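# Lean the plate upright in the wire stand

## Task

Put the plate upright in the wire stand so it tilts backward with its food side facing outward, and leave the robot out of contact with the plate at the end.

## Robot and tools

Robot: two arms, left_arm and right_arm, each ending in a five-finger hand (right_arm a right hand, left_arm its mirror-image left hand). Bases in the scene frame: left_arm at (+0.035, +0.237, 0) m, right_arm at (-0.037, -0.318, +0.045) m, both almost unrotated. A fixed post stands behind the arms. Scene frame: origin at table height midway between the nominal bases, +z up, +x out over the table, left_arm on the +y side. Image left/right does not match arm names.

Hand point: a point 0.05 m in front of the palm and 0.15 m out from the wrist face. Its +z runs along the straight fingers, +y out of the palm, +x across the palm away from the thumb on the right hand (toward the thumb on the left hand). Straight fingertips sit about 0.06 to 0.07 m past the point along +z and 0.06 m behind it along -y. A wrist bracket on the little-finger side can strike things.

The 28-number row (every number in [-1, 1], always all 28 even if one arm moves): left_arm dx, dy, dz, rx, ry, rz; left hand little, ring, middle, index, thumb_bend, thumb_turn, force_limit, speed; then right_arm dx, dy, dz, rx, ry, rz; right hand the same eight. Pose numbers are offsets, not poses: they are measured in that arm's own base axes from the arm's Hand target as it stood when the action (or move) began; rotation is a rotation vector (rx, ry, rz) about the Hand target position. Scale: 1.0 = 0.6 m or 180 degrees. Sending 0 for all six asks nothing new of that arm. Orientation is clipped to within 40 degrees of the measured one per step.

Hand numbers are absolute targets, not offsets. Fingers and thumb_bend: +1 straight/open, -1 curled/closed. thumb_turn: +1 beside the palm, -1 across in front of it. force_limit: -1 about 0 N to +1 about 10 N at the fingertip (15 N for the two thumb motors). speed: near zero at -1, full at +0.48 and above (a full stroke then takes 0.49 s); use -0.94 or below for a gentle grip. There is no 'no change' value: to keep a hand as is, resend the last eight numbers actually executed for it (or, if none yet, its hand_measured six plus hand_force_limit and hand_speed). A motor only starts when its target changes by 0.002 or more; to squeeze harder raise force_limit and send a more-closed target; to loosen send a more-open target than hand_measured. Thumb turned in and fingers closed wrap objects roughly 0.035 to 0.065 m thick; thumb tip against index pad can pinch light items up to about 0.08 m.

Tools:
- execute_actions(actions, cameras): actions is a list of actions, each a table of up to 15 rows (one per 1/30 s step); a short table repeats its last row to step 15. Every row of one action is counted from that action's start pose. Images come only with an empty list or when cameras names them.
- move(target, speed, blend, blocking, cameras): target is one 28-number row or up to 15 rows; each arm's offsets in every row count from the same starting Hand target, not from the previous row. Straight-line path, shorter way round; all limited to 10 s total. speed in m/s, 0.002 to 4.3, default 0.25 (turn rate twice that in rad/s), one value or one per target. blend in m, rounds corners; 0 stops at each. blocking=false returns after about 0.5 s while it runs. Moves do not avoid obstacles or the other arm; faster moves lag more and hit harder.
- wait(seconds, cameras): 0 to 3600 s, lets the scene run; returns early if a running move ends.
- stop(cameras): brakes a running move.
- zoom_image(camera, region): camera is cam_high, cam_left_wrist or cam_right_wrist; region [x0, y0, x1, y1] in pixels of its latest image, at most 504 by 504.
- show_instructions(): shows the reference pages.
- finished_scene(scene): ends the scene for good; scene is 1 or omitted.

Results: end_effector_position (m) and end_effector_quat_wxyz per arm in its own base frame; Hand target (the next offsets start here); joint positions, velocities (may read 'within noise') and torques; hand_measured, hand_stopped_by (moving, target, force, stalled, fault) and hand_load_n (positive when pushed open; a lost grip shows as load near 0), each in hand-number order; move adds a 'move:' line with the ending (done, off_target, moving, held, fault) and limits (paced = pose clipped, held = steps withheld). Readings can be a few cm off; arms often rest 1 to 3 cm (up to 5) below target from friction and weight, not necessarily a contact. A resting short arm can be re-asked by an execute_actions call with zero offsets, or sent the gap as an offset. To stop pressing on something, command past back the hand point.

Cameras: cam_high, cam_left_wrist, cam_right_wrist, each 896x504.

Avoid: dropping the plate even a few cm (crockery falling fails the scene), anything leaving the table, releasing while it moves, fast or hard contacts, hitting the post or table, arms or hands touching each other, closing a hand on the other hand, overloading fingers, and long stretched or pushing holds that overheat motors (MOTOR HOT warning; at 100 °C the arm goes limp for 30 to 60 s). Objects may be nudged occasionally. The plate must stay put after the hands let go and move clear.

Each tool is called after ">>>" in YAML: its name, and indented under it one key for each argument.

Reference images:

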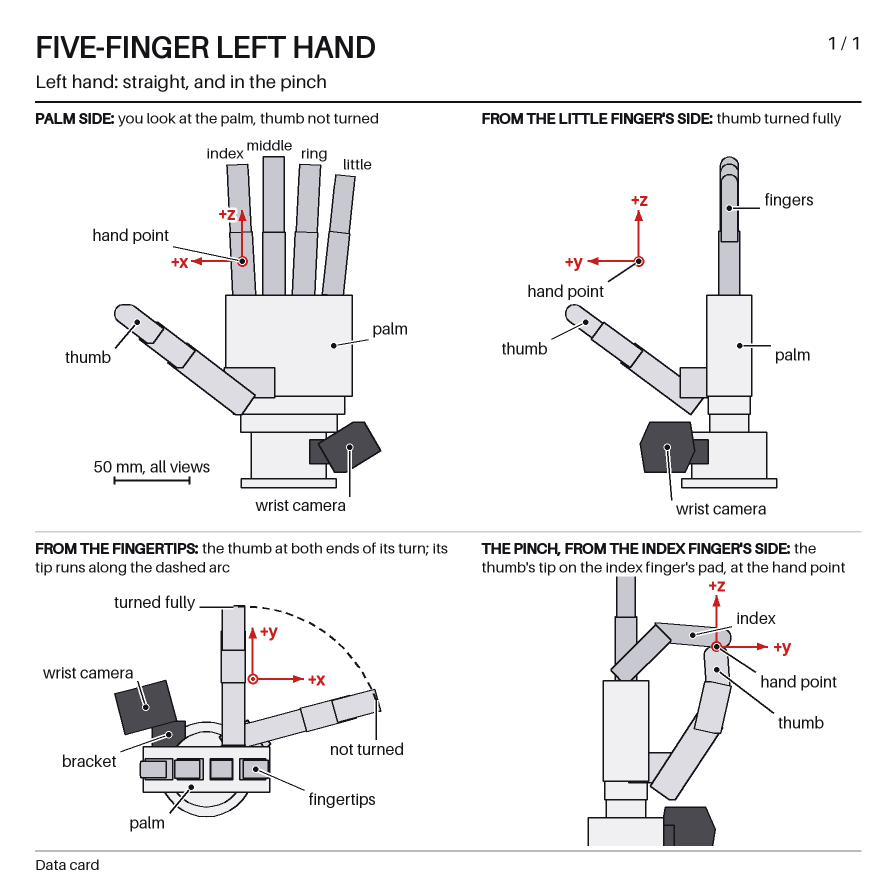

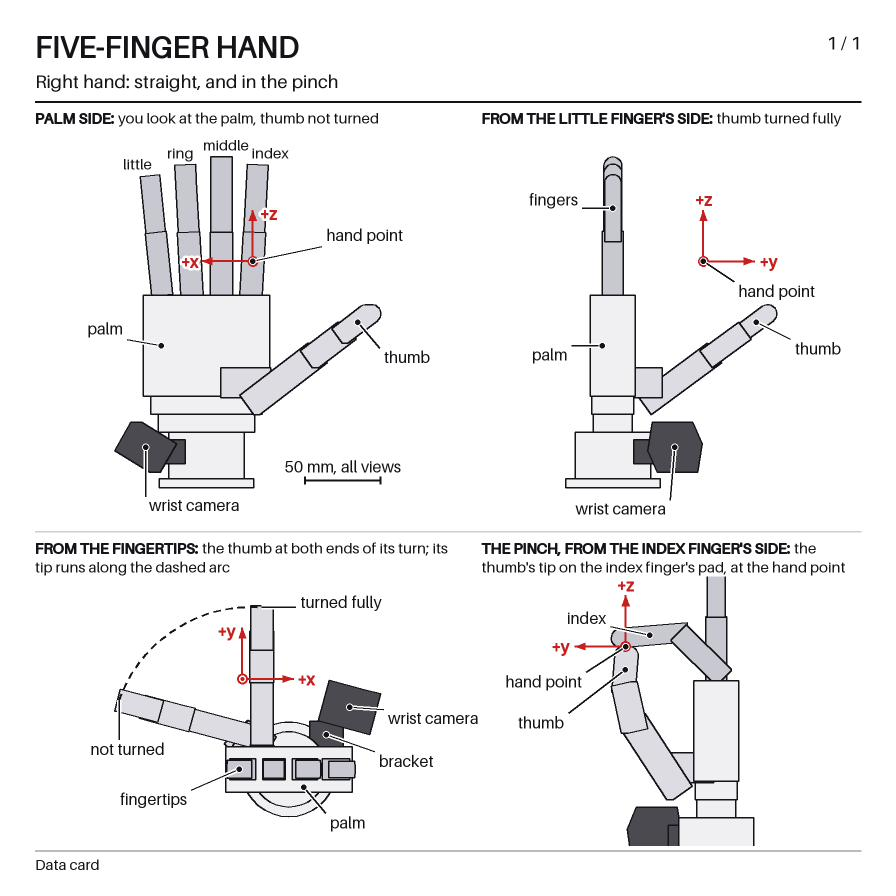

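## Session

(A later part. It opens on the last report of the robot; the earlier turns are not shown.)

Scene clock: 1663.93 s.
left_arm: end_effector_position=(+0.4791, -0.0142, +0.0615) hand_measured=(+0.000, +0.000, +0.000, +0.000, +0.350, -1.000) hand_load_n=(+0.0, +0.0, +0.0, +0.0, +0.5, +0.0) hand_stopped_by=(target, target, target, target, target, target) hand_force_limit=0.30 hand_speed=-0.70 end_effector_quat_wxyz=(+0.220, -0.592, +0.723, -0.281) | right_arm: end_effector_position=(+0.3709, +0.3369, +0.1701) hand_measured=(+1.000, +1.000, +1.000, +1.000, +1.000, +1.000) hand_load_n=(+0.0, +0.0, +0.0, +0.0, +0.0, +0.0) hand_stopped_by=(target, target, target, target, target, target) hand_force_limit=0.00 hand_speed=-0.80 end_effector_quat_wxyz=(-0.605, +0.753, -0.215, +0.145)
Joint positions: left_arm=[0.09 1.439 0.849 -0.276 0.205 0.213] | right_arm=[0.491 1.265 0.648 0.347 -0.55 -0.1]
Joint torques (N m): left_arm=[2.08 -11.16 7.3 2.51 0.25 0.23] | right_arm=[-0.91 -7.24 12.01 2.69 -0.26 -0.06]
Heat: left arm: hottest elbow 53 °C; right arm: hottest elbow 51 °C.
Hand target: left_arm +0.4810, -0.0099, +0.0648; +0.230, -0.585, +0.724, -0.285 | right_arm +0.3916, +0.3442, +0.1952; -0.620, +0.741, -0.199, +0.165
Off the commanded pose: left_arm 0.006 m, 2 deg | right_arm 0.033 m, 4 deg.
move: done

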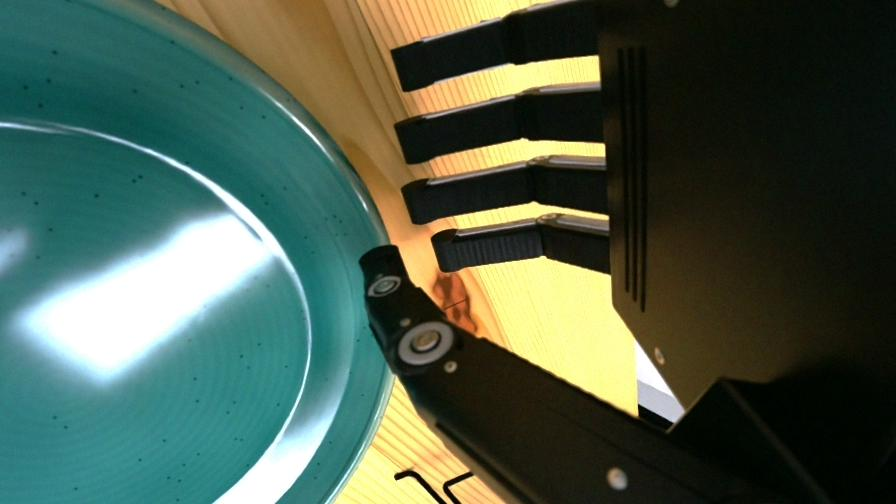

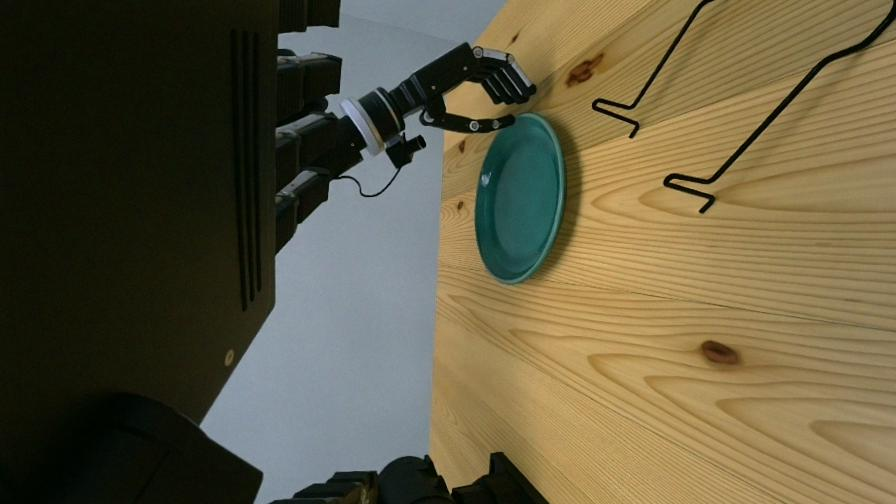

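>>> move:
  target: [-0.0333, 0.0115, -0.048, 0, 0, 0, 0, 0, 0, 0, 0.35, -1, 0.3, -0.7, 0, 0, 0, 0, 0, 0, 1, 1, 1, 1, 1, 1, 0, -0.8]
  speed: 0.06
  cameras: ["cam_left_wrist", "cam_right_wrist"]

>>> zoom_image:
  camera: "cam_right_wrist"
  region: [440, 20, 610, 140]

Scene clock: 1692.20 s.
left_arm: end_effector_position=(+0.4665, -0.0089, +0.0418) hand_measured=(+0.000, +0.000, +0.000, +0.000, +0.350, -1.000) hand_load_n=(+0.0, +0.0, +0.0, +0.0, +0.0, +0.0) hand_stopped_by=(target, target, target, target, target, target) hand_force_limit=0.30 hand_speed=-0.70 end_effector_quat_wxyz=(+0.228, -0.587, +0.721, -0.289) | right_arm: end_effector_position=(+0.3709, +0.3369, +0.1701) hand_measured=(+1.000, +1.000, +1.000, +1.000, +1.000, +1.000) hand_load_n=(+0.0, +0.0, +0.0, +0.0, +0.0, +0.0) hand_stopped_by=(target, target, target, target, target, target) hand_force_limit=0.00 hand_speed=-0.80 end_effector_quat_wxyz=(-0.605, +0.753, -0.215, +0.145)
Joint positions: left_arm=[0.109 1.436 0.772 -0.181 0.224 0.227] | right_arm=[0.491 1.265 0.648 0.347 -0.55 -0.1]
Joint torques (N m): left_arm=[2.32 -9.88 6 2.26 0.11 0.24] | right_arm=[-1.49 -7.41 11.88 3.04 -0.31 -0.11]
Heat: left arm: hottest elbow 47 °C; right arm: hottest elbow 51 °C.
Hand target: left_arm +0.4611, -0.0031, +0.0361; +0.230, -0.585, +0.724, -0.285 | right_arm +0.3916, +0.3442, +0.1952; -0.620, +0.741, -0.199, +0.165
Off the commanded pose: left_arm 0.010 m, 1 deg | right_arm 0.033 m, 4 deg.
move: done

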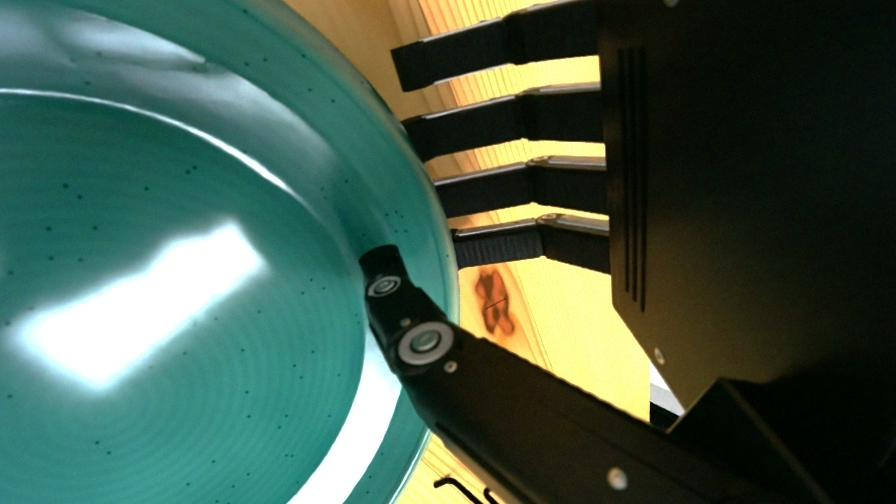

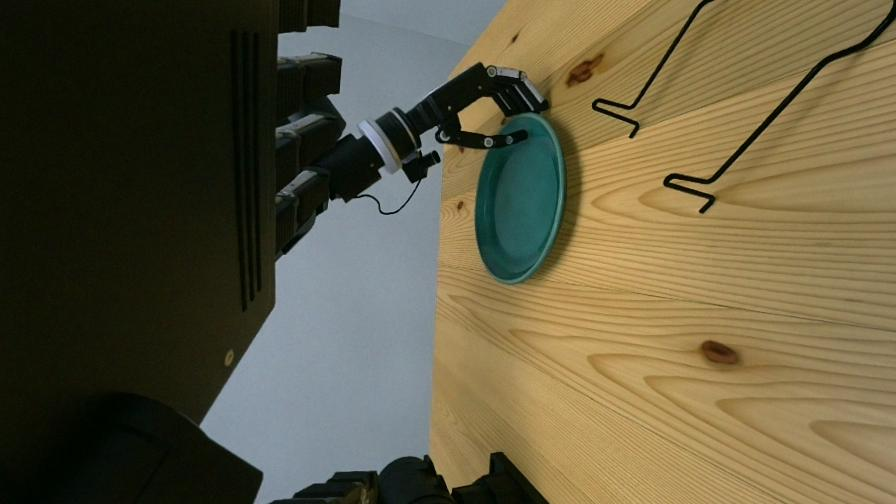

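Scaled by 2.965 from the camera's image (finer frame: 1280x720).

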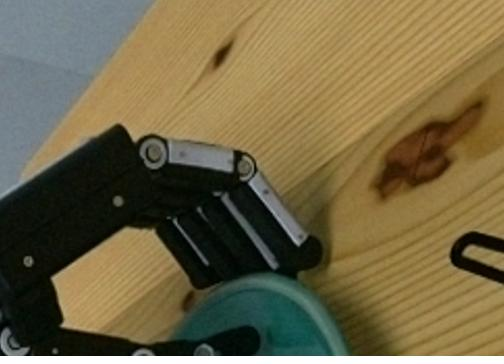

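>>> move:
  target: [-0.0217, 0.0033, -0.0193, 0, 0, 0, -0.1, -0.1, -0.1, -0.1, 0.32, -1, 0.3, -0.7, 0, 0, 0, 0, 0, 0, 1, 1, 1, 1, 1, 1, 0, -0.8]
  speed: 0.04
  cameras: ["cam_left_wrist", "cam_right_wrist"]

>>> zoom_image:
  camera: "cam_right_wrist"
  region: [440, 20, 610, 140]

Scene clock: 1714.67 s.
left_arm: end_effector_position=(+0.4604, -0.0069, +0.0376) hand_measured=(-0.100, -0.100, -0.100, -0.100, +0.320, -1.000) hand_load_n=(+0.0, +0.0, +0.0, +0.0, +0.0, +0.0) hand_stopped_by=(target, target, target, target, target, target) hand_force_limit=0.30 hand_speed=-0.70 end_effector_quat_wxyz=(+0.236, -0.584, +0.718, -0.296) | right_arm: end_effector_position=(+0.3709, +0.3369, +0.1701) hand_measured=(+1.000, +1.000, +1.000, +1.000, +1.000, +1.000) hand_load_n=(+0.0, +0.0, +0.0, +0.0, +0.0, +0.0) hand_stopped_by=(target, target, target, target, target, target) hand_force_limit=0.00 hand_speed=-0.80 end_effector_quat_wxyz=(-0.605, +0.753, -0.215, +0.145)
Joint positions: left_arm=[0.117 1.422 0.734 -0.134 0.231 0.232] | right_arm=[0.491 1.265 0.648 0.347 -0.55 -0.1]
Joint torques (N m): left_arm=[2.49 -8.88 5.35 1.84 0.11 0.27] | right_arm=[-0.91 -7.06 11.84 2.99 -0.29 -0.09]
Heat: left arm: hottest elbow 46 °C; right arm: hottest elbow 51 °C.
Hand target: left_arm +0.4481, -0.0010, +0.0245; +0.230, -0.585, +0.724, -0.285 | right_arm +0.3916, +0.3442, +0.1952; -0.620, +0.741, -0.199, +0.165
Off the commanded pose: left_arm 0.019 m, 2 deg | right_arm 0.033 m, 4 deg.
move: off_target (left_arm)

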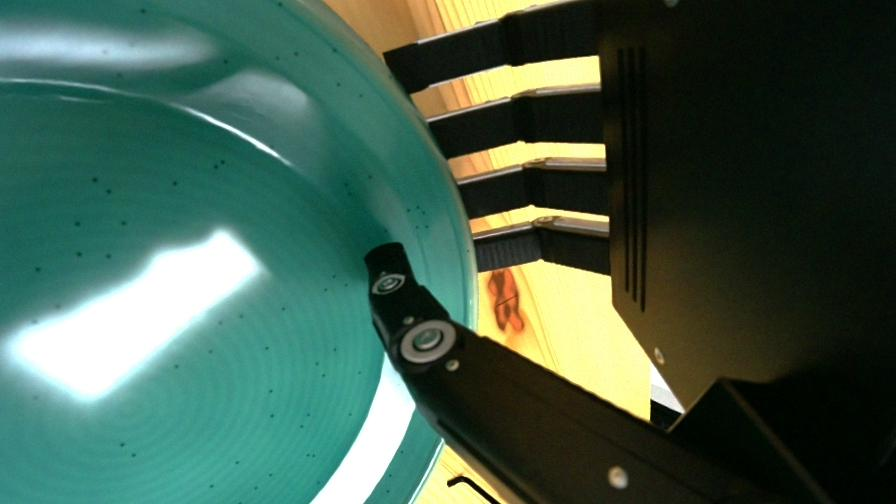

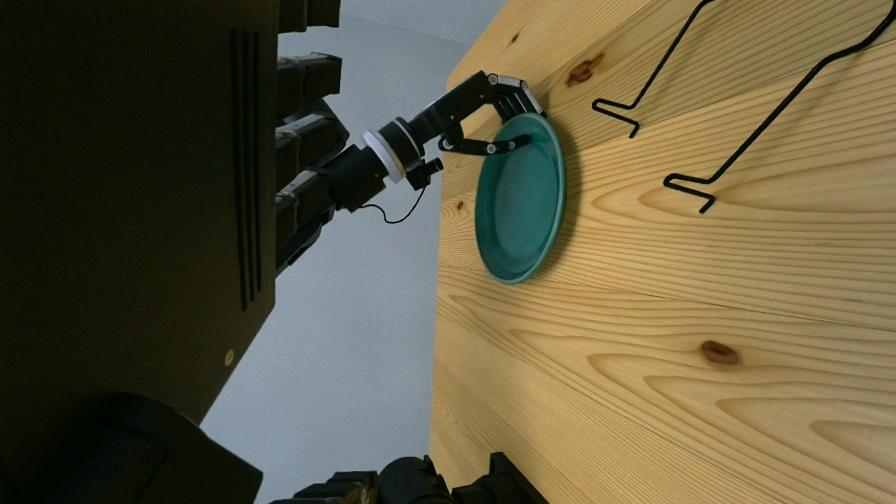

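Scaled by 2.965 from the camera's image (finer frame: 1280x720).

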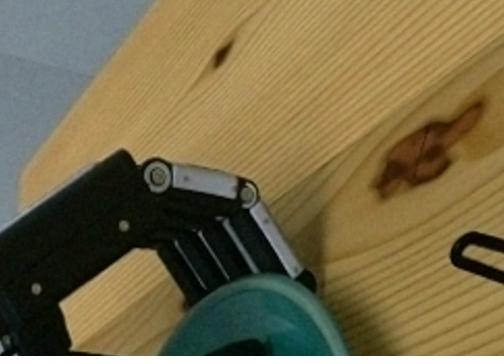

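>>> move:
  target: [-0.01, 0.002, -0.0117, 0, 0, 0, -0.1, -0.1, -0.1, -0.1, 0.32, -1, 0.3, -0.7, 0, 0, 0, 0, 0, 0, 1, 1, 1, 1, 1, 1, 0, -0.8]
  speed: 0.04
  cameras: ["cam_left_wrist", "cam_right_wrist"]

>>> zoom_image:
  camera: "cam_right_wrist"
  region: [440, 20, 610, 140]

Scene clock: 1720.07 s.
left_arm: end_effector_position=(+0.4597, -0.0067, +0.0370) hand_measured=(-0.100, -0.100, -0.100, -0.100, +0.320, -1.000) hand_load_n=(+0.0, +0.0, +0.0, +0.0, +0.0, +0.0) hand_stopped_by=(target, target, target, target, target, target) hand_force_limit=0.30 hand_speed=-0.70 end_effector_quat_wxyz=(+0.242, -0.580, +0.716, -0.302) | right_arm: end_effector_position=(+0.3709, +0.3369, +0.1701) hand_measured=(+1.000, +1.000, +1.000, +1.000, +1.000, +1.000) hand_load_n=(+0.0, -0.5, +0.0, +0.0, +0.0, -0.5) hand_stopped_by=(target, target, target, target, target, target) hand_force_limit=0.00 hand_speed=-0.80 end_effector_quat_wxyz=(-0.605, +0.753, -0.215, +0.145)
Joint positions: left_arm=[0.12 1.417 0.717 -0.104 0.236 0.233] | right_arm=[0.491 1.265 0.648 0.347 -0.55 -0.1]
Joint torques (N m): left_arm=[2.61 -8.53 4.78 1.61 0.01 0.32] | right_arm=[-1.79 -8.7 11.88 2.95 -0.22 -0.11]
Heat: left arm: hottest elbow 46 °C; right arm: hottest elbow 51 °C.
Hand target: left_arm +0.4421, +0.0002, +0.0175; +0.230, -0.585, +0.724, -0.285 | right_arm +0.3916, +0.3442, +0.1952; -0.620, +0.741, -0.199, +0.165
Off the commanded pose: left_arm 0.027 m, 3 deg | right_arm 0.033 m, 4 deg.
move: off_target (left_arm)

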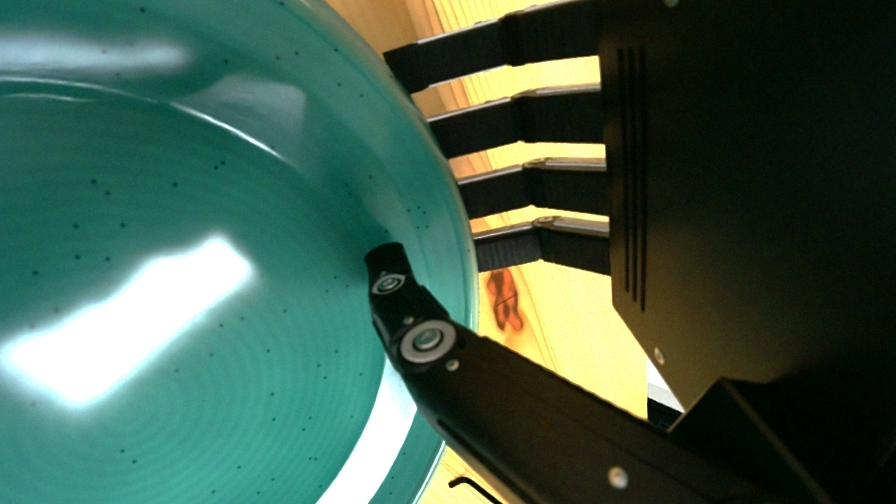

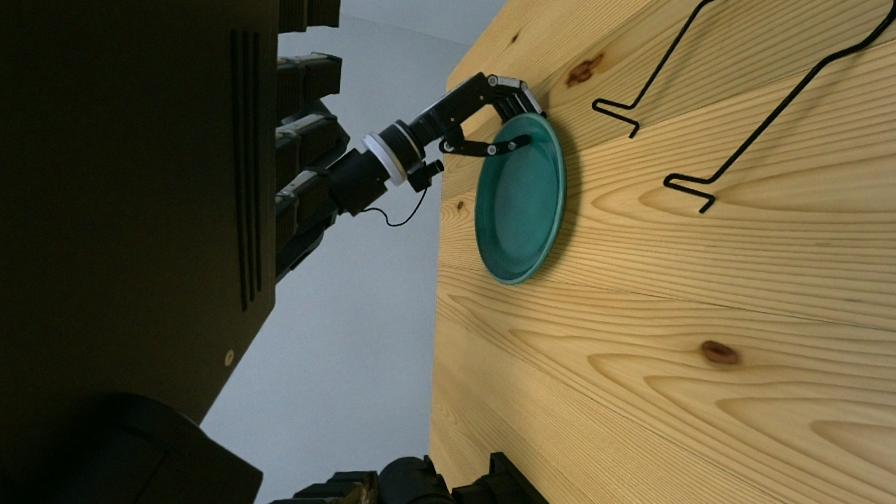

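Scaled by 2.965 from the camera's image (finer frame: 1280x720).

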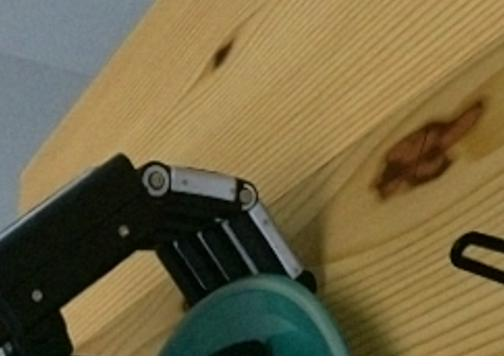

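>>> move:
  target: [0.01, 0, 0.018, 0, 0, 0, -0.1, -0.3, -0.3, -0.3, 0.32, -1, -0.3, -0.88, 0, 0, 0, 0, 0, 0, 1, 1, 1, 1, 1, 1, 0, -0.8]
  speed: 0.04
  cameras: ["cam_left_wrist", "cam_right_wrist"]

>>> zoom_image:
  camera: "cam_right_wrist"
  region: [440, 20, 610, 140]

Scene clock: 1772.63 s.
left_arm: end_effector_position=(+0.4564, -0.0057, +0.0351) hand_measured=(-0.100, -0.232, -0.186, -0.196, +0.320, -1.000) hand_load_n=(+0.5, +5.0, +4.0, +4.5, +1.0, +0.0) hand_stopped_by=(target, force, force, force, target, target) hand_force_limit=-0.30 hand_speed=-0.88 end_effector_quat_wxyz=(+0.238, -0.582, +0.719, -0.298) | right_arm: end_effector_position=(+0.3709, +0.3369, +0.1701) hand_measured=(+1.000, +1.000, +1.000, +1.000, +1.000, +1.000) hand_load_n=(+0.0, +0.0, +0.0, +0.0, -0.5, +0.0) hand_stopped_by=(target, target, target, target, target, target) hand_force_limit=0.00 hand_speed=-0.80 end_effector_quat_wxyz=(-0.605, +0.753, -0.215, +0.145)
Joint positions: left_arm=[0.122 1.417 0.717 -0.118 0.236 0.238] | right_arm=[0.491 1.265 0.648 0.347 -0.55 -0.1]
Joint torques (N m): left_arm=[2.26 -8.7 6.84 0.77 -0.04 0.27] | right_arm=[-0.97 -7.18 11.69 3.12 -0.23 -0.17]
Heat: left arm: hottest elbow 43 °C; right arm: hottest elbow 51 °C.
Hand target: left_arm +0.4481, +0.0002, +0.0283; +0.230, -0.585, +0.724, -0.285 | right_arm +0.3916, +0.3442, +0.1952; -0.620, +0.741, -0.199, +0.165
Off the commanded pose: left_arm 0.012 m, 2 deg | right_arm 0.033 m, 4 deg.
move: off_target (left_arm)

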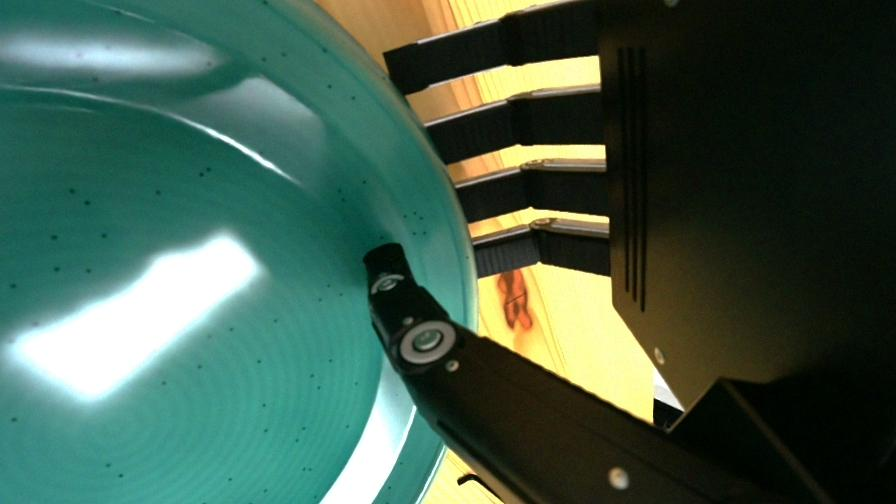

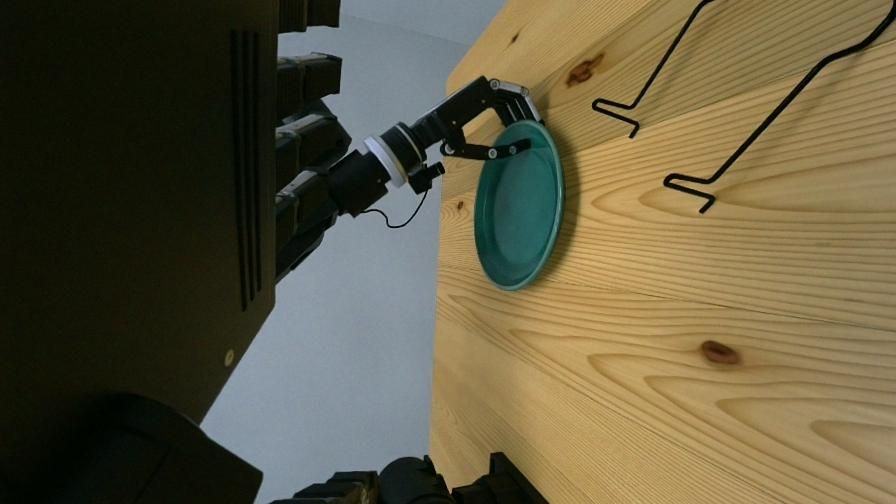

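Scaled by 2.965 from the camera's image (finer frame: 1280x720).

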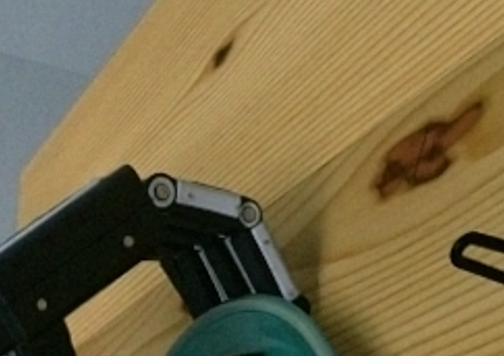

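>>> move:
  target: [0, 0, 0, 0, 0, 0, -0.1, -0.3, -0.3, -0.3, -0.1, -1, 0.2, -0.88, 0, 0, 0, 0, 0, 0, 1, 1, 1, 1, 1, 1, 0, -0.8]
  speed: 0.04
  cameras: ["cam_left_wrist", "cam_right_wrist"]

>>> zoom_image:
  camera: "cam_right_wrist"
  region: [440, 20, 610, 140]

Scene clock: 1781.67 s.
left_arm: end_effector_position=(+0.4562, -0.0055, +0.0349) hand_measured=(-0.100, -0.232, -0.186, -0.196, +0.190, -1.000) hand_load_n=(+0.0, +5.5, +5.0, +5.5, +7.0, +0.0) hand_stopped_by=(target, force, force, force, force, target) hand_force_limit=0.20 hand_speed=-0.88 end_effector_quat_wxyz=(+0.238, -0.581, +0.719, -0.297) | right_arm: end_effector_position=(+0.3709, +0.3369, +0.1701) hand_measured=(+1.000, +1.000, +1.000, +1.000, +1.000, +1.000) hand_load_n=(+0.0, +0.0, +0.0, +0.0, +0.0, +0.0) hand_stopped_by=(target, target, target, target, target, target) hand_force_limit=0.00 hand_speed=-0.80 end_effector_quat_wxyz=(-0.605, +0.753, -0.215, +0.145)
Joint positions: left_arm=[0.122 1.417 0.717 -0.119 0.236 0.24] | right_arm=[0.491 1.265 0.648 0.347 -0.55 -0.1]
Joint torques (N m): left_arm=[2.32 -8.88 6.95 0.7 -0.04 0.25] | right_arm=[-1.08 -7.53 11.64 3.1 -0.28 -0.12]
Heat: left arm: hottest elbow 44 °C; right arm: hottest elbow 51 °C.
Hand target: left_arm +0.4481, +0.0002, +0.0283; +0.230, -0.585, +0.723, -0.285 | right_arm +0.3916, +0.3442, +0.1952; -0.620, +0.741, -0.199, +0.165
Off the commanded pose: left_arm 0.012 m, 2 deg | right_arm 0.033 m, 4 deg.
move: done

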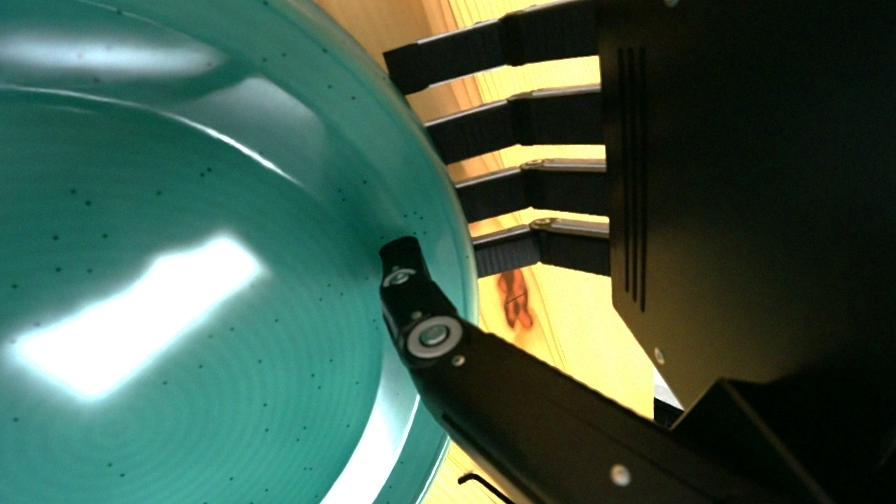

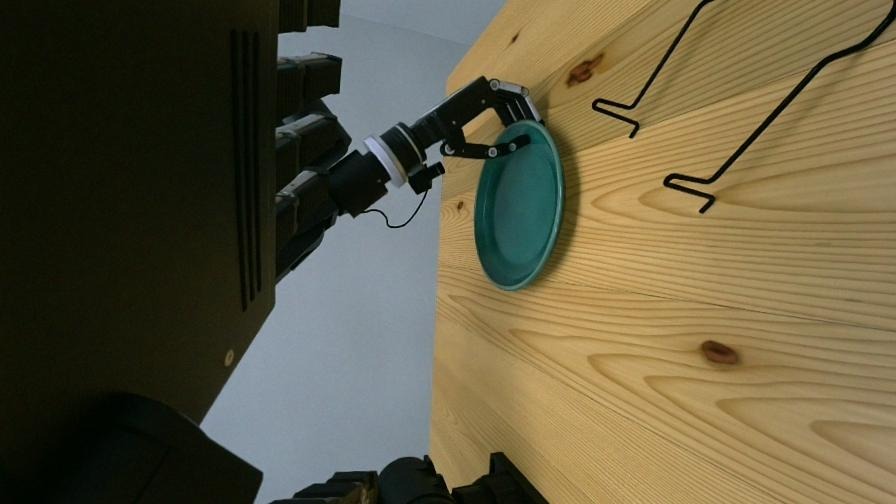

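Scaled by 2.965 from the camera's image (finer frame: 1280x720).

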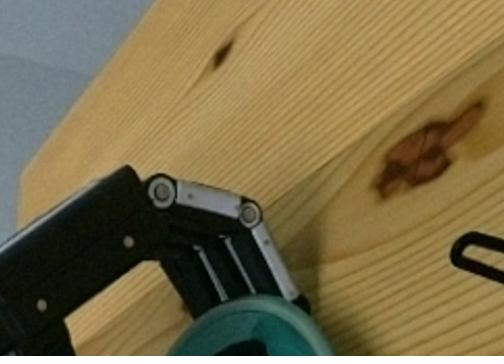

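>>> move:
  target: [0, 0, 0, 0, 0, 0, -0.3, -0.4, -0.4, -0.4, -0.15, -1, 0.55, -0.9, 0, 0, 0, 0, 0, 0, 1, 1, 1, 1, 1, 1, 0, -0.8]
  speed: 0.04
  cameras: ["cam_left_wrist", "cam_right_wrist"]

Scene clock: 1791.97 s.
left_arm: end_effector_position=(+0.4562, -0.0053, +0.0349) hand_measured=(-0.300, -0.246, -0.200, -0.212, +0.164, -1.000) hand_load_n=(+0.0, +8.0, +8.0, +8.5, +11.5, +0.5) hand_stopped_by=(target, force, force, force, force, target) hand_force_limit=0.55 hand_speed=-0.90 end_effector_quat_wxyz=(+0.238, -0.581, +0.719, -0.297) | right_arm: end_effector_position=(+0.3709, +0.3369, +0.1701) hand_measured=(+1.000, +1.000, +1.000, +1.000, +1.000, +1.000) hand_load_n=(+0.0, +0.0, -0.5, +0.0, +0.0, -0.5) hand_stopped_by=(target, target, target, target, target, target) hand_force_limit=0.00 hand_speed=-0.80 end_effector_quat_wxyz=(-0.605, +0.753, -0.215, +0.145)
Joint positions: left_arm=[0.123 1.417 0.717 -0.119 0.236 0.24] | right_arm=[0.491 1.265 0.648 0.347 -0.55 -0.1]
Joint torques (N m): left_arm=[2.55 -8.76 6.84 0.69 -0.05 0.24] | right_arm=[-0.44 -7.24 11.97 2.91 -0.3 -0.1]
Heat: left arm: hottest elbow 44 °C; right arm: hottest elbow 51 °C.
Hand target: left_arm +0.4481, +0.0002, +0.0283; +0.230, -0.585, +0.724, -0.285 | right_arm +0.3916, +0.3442, +0.1952; -0.620, +0.741, -0.199, +0.165
Off the commanded pose: left_arm 0.012 m, 2 deg | right_arm 0.033 m, 4 deg.
move: done

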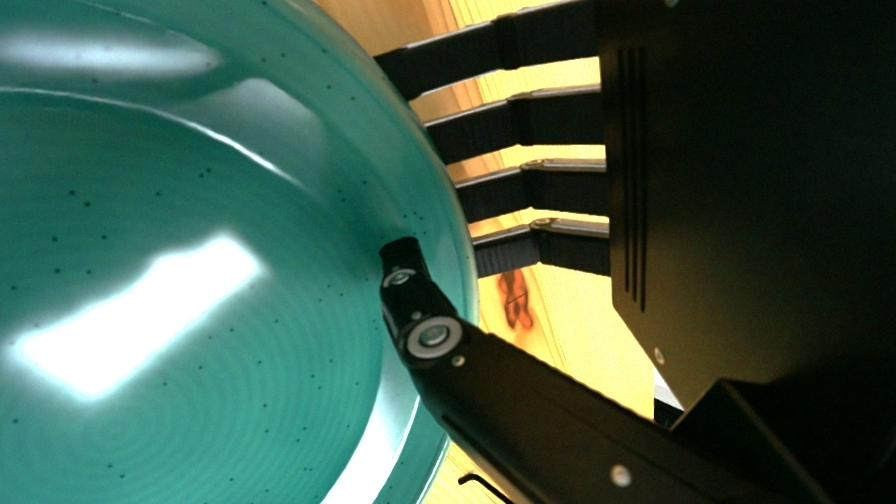

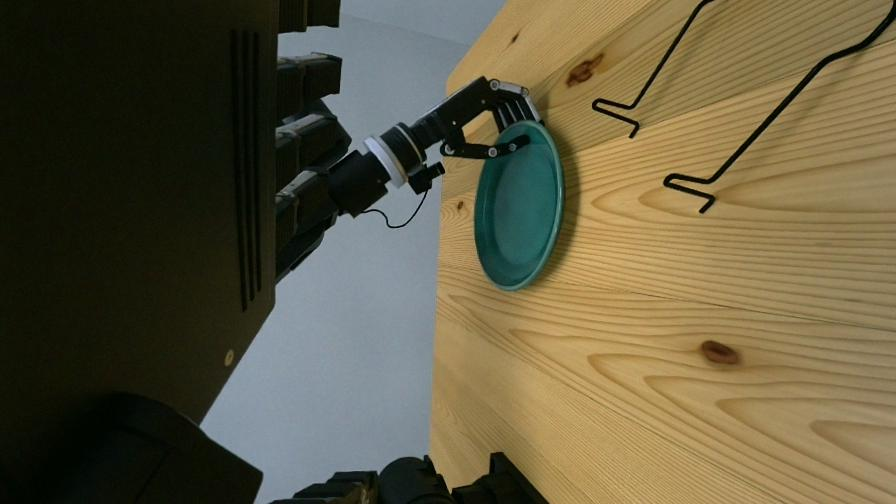

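>>> move:
  target: [0.0067, -0.0033, 0.0912, -0.0166, -0.076, 0, -0.3, -0.4, -0.4, -0.4, -0.15, -1, 0.55, -0.9, 0, 0, 0, 0, 0, 0, 1, 1, 1, 1, 1, 1, 0, -0.8]
  speed: 0.05
  cameras: ["cam_left_wrist", "cam_right_wrist"]

Scene clock: 1814.60 s.
left_arm: end_effector_position=(+0.4463, -0.0046, +0.0717) hand_measured=(-0.300, -0.246, -0.200, -0.212, +0.164, -1.000) hand_load_n=(+0.0, +4.5, +7.0, +7.0, +9.0, +1.0) hand_stopped_by=(target, force, force, force, force, target) hand_force_limit=0.55 hand_speed=-0.90 end_effector_quat_wxyz=(+0.286, -0.554, +0.695, -0.359) | right_arm: end_effector_position=(+0.3709, +0.3369, +0.1701) hand_measured=(+1.000, +1.000, +1.000, +1.000, +1.000, +1.000) hand_load_n=(+0.0, +0.0, +0.0, +0.0, +0.0, +0.0) hand_stopped_by=(target, target, target, target, target, target) hand_force_limit=0.00 hand_speed=-0.80 end_effector_quat_wxyz=(-0.605, +0.753, -0.215, +0.145)
Joint positions: left_arm=[0.16 1.276 0.615 0.006 0.312 0.23] | right_arm=[0.491 1.265 0.648 0.347 -0.55 -0.1]
Joint torques (N m): left_arm=[2.08 -8.53 7.42 3.19 0.36 -0.07] | right_arm=[-0.73 -7.12 11.7 2.95 -0.31 -0.09]
Heat: left arm: hottest elbow 44 °C; right arm: hottest elbow 51 °C.
Hand target: left_arm +0.4521, -0.0019, +0.0829; +0.299, -0.553, +0.683, -0.371 | right_arm +0.3916, +0.3442, +0.1952; -0.620, +0.741, -0.199, +0.165
Off the commanded pose: left_arm 0.013 m, 3 deg | right_arm 0.033 m, 4 deg.
move: off_target (left_arm)

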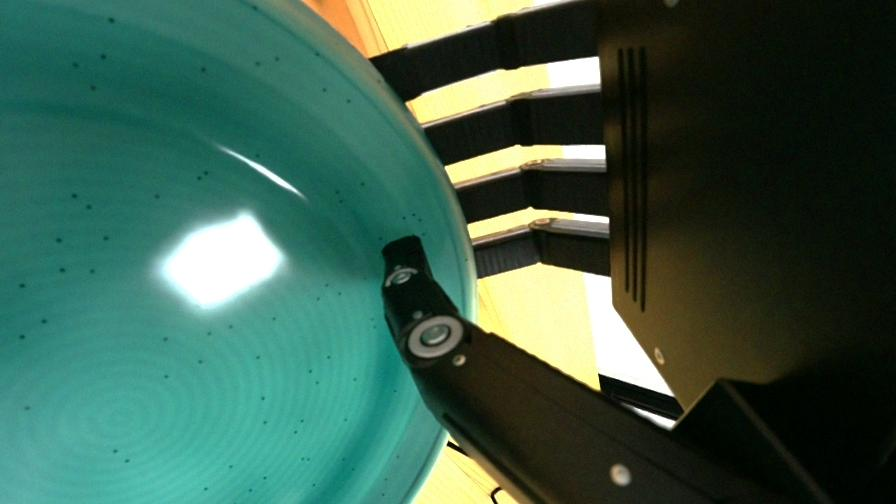

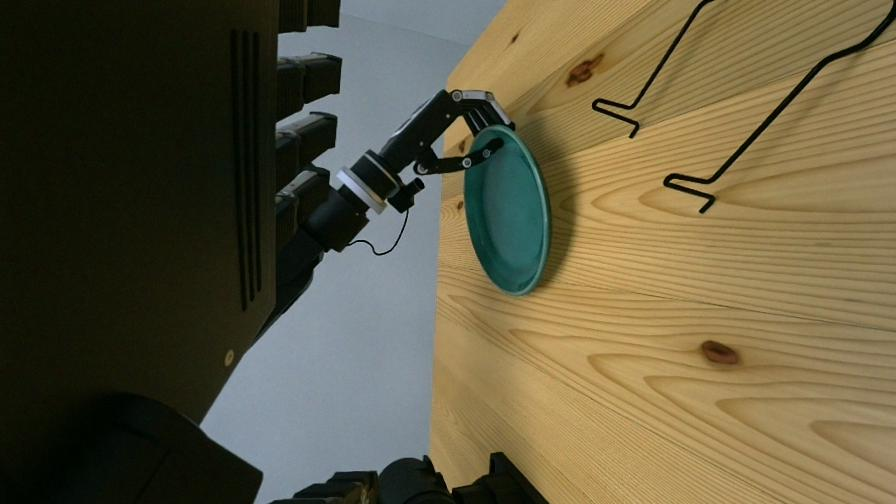

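>>> move:
  target: [-0.0033, -0.0017, 0.06, -0.0166, -0.076, 0, -0.3, -0.4, -0.4, -0.4, -0.15, -1, 0.55, -0.9, 0, 0, 0, 0, 0, 0, 1, 1, 1, 1, 1, 1, 0, -0.8]
  speed: 0.05
  cameras: ["cam_left_wrist", "cam_right_wrist"]

Scene clock: 1827.57 s.
left_arm: end_effector_position=(+0.4422, -0.0049, +0.0997) hand_measured=(-0.300, -0.246, -0.200, -0.212, +0.164, -1.000) hand_load_n=(+0.0, +6.0, +7.0, +8.0, +8.5, +0.5) hand_stopped_by=(target, force, force, force, force, target) hand_force_limit=0.55 hand_speed=-0.90 end_effector_quat_wxyz=(+0.347, -0.519, +0.649, -0.435) | right_arm: end_effector_position=(+0.3709, +0.3369, +0.1701) hand_measured=(+1.000, +1.000, +1.000, +1.000, +1.000, +1.000) hand_load_n=(+0.0, +0.0, +0.0, +0.0, +0.0, -0.5) hand_stopped_by=(target, target, target, target, target, target) hand_force_limit=0.00 hand_speed=-0.80 end_effector_quat_wxyz=(-0.605, +0.753, -0.215, +0.145)
Joint positions: left_arm=[0.201 1.189 0.484 0.28 0.391 0.169] | right_arm=[0.491 1.265 0.648 0.347 -0.55 -0.1]
Joint torques (N m): left_arm=[1.85 -7.77 7.95 3.82 0.39 -0.18] | right_arm=[-1.38 -7.36 12.04 3.14 -0.24 -0.09]
Heat: left arm: hottest elbow 44 °C; right arm: hottest elbow 52 °C.
Hand target: left_arm +0.4502, -0.0028, +0.1191; +0.364, -0.512, +0.633, -0.452 | right_arm +0.3916, +0.3442, +0.1952; -0.620, +0.741, -0.199, +0.165
Off the commanded pose: left_arm 0.021 m, 3 deg | right_arm 0.033 m, 4 deg.
move: off_target (left_arm)

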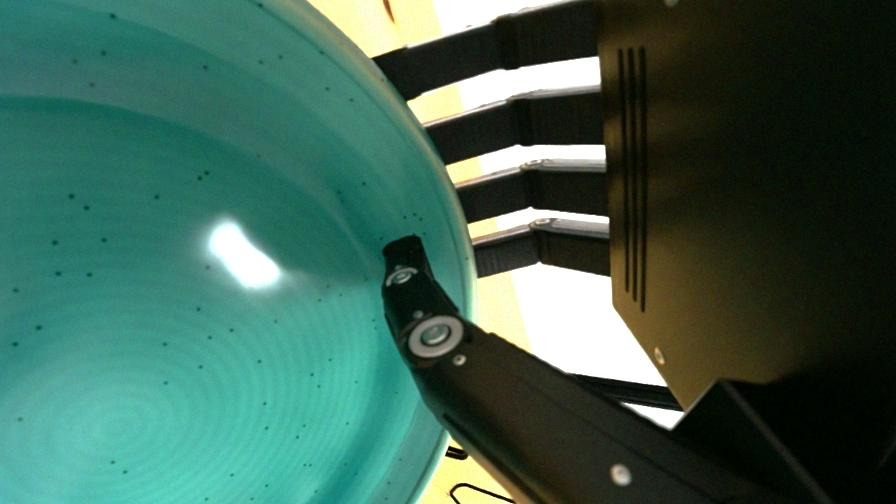

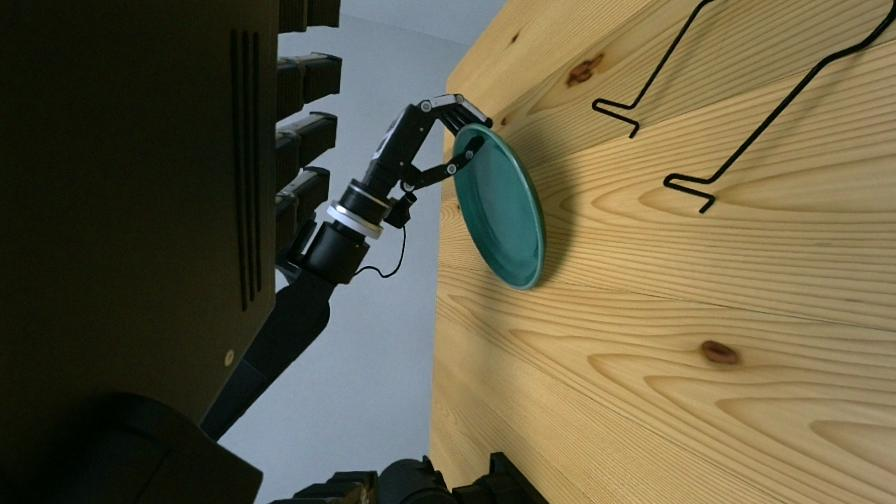

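>>> move:
  target: [-0.022, 0.005, 0.065, -0.0154, -0.0706, 0, -0.3, -0.4, -0.4, -0.4, -0.15, -1, 0.55, -0.9, 0, 0, 0, 0, 0, 0, 1, 1, 1, 1, 1, 1, 0, -0.8]
  speed: 0.05
  cameras: ["cam_left_wrist", "cam_right_wrist"]

Scene clock: 1839.90 s.
left_arm: end_effector_position=(+0.4317, -0.0024, +0.1366) hand_measured=(-0.300, -0.246, -0.200, -0.212, +0.164, -1.000) hand_load_n=(+0.0, +5.0, +6.5, +8.0, +9.0, +0.5) hand_stopped_by=(target, force, force, force, force, target) hand_force_limit=0.55 hand_speed=-0.90 end_effector_quat_wxyz=(+0.402, -0.479, +0.594, -0.506) | right_arm: end_effector_position=(+0.3709, +0.3369, +0.1701) hand_measured=(+1.000, +1.000, +1.000, +1.000, +1.000, +1.000) hand_load_n=(+0.0, +0.0, +0.0, +0.0, +0.0, +0.0) hand_stopped_by=(target, target, target, target, target, target) hand_force_limit=0.00 hand_speed=-0.80 end_effector_quat_wxyz=(-0.605, +0.753, -0.215, +0.145)
Joint positions: left_arm=[0.256 1.115 0.37 0.559 0.469 0.077] | right_arm=[0.491 1.265 0.648 0.347 -0.55 -0.1]
Joint torques (N m): left_arm=[1.73 -6.01 7.82 3.99 0.3 -0.17] | right_arm=[-1.26 -7.24 11.78 3.17 -0.28 -0.15]
Heat: left arm: hottest elbow 44 °C; right arm: hottest elbow 52 °C.
Hand target: left_arm +0.4369, +0.0001, +0.1581; +0.419, -0.467, +0.578, -0.521 | right_arm +0.3916, +0.3442, +0.1952; -0.620, +0.741, -0.199, +0.165
Off the commanded pose: left_arm 0.022 m, 4 deg | right_arm 0.033 m, 4 deg.
move: off_target (left_arm)

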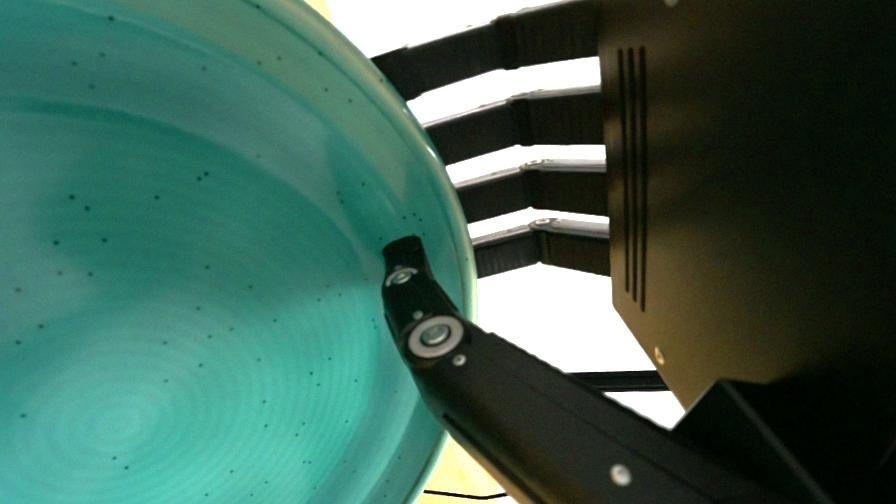

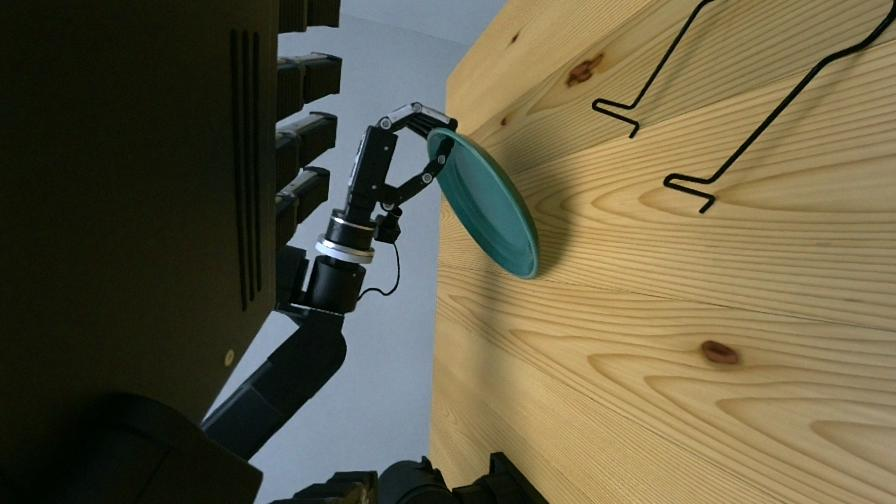

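>>> move:
  target: [-0.024, 0.005, 0.06, -0.0154, -0.0706, 0, -0.3, -0.4, -0.4, -0.4, -0.15, -1, 0.55, -0.9, 0, 0, 0, 0, 0, 0, 1, 1, 1, 1, 1, 1, 0, -0.8]
  speed: 0.05
  cameras: ["cam_left_wrist", "cam_right_wrist"]

Scene clock: 1850.97 s.
left_arm: end_effector_position=(+0.4197, +0.0005, +0.1772) hand_measured=(-0.300, -0.246, -0.200, -0.212, +0.164, -1.000) hand_load_n=(+0.0, +3.5, +5.5, +5.5, +8.0, +0.5) hand_stopped_by=(target, force, force, force, force, target) hand_force_limit=0.55 hand_speed=-0.90 end_effector_quat_wxyz=(+0.457, -0.429, +0.529, -0.572) | right_arm: end_effector_position=(+0.3709, +0.3369, +0.1701) hand_measured=(+1.000, +1.000, +1.000, +1.000, +1.000, +1.000) hand_load_n=(+0.0, +0.0, +0.0, -0.5, +0.0, +0.0) hand_stopped_by=(target, target, target, target, target, target) hand_force_limit=0.00 hand_speed=-0.80 end_effector_quat_wxyz=(-0.605, +0.753, -0.215, +0.145)
Joint positions: left_arm=[0.307 1.108 0.274 0.917 0.521 -0.048] | right_arm=[0.491 1.265 0.648 0.347 -0.55 -0.1]
Joint torques (N m): left_arm=[2.2 -4.07 7.38 4.04 0.09 -0.18] | right_arm=[-0.26 -6.59 12.1 3.32 -0.26 -0.13]
Heat: left arm: hottest elbow 45 °C; right arm: hottest elbow 52 °C.
Hand target: left_arm +0.4226, +0.0033, +0.1940; +0.470, -0.417, +0.515, -0.584 | right_arm +0.3916, +0.3442, +0.1952; -0.620, +0.741, -0.199, +0.165
Off the commanded pose: left_arm 0.017 m, 3 deg | right_arm 0.033 m, 4 deg.
move: off_target (left_arm)

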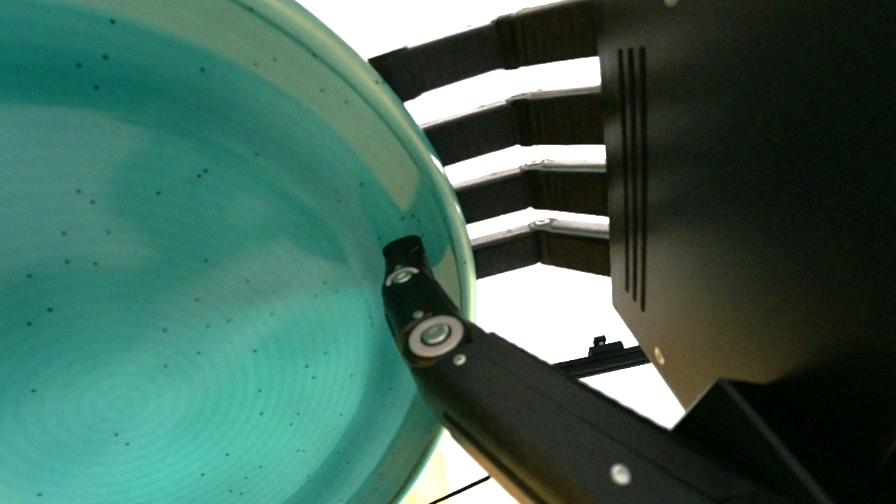

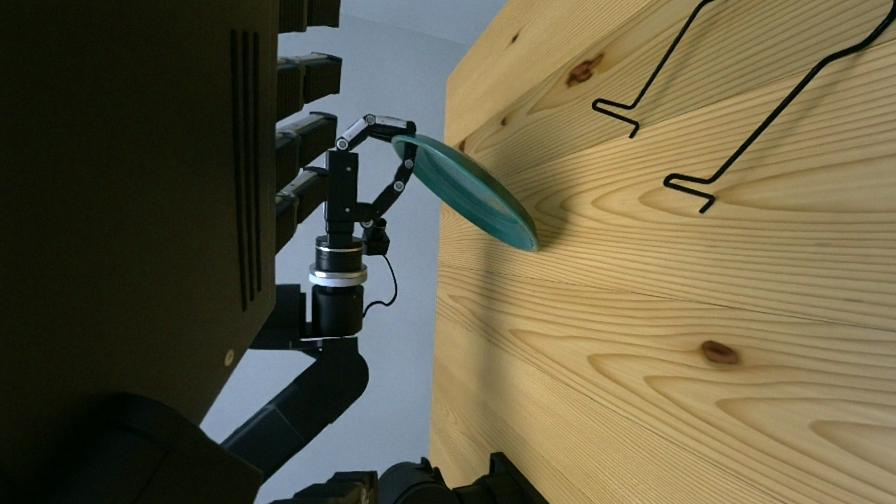

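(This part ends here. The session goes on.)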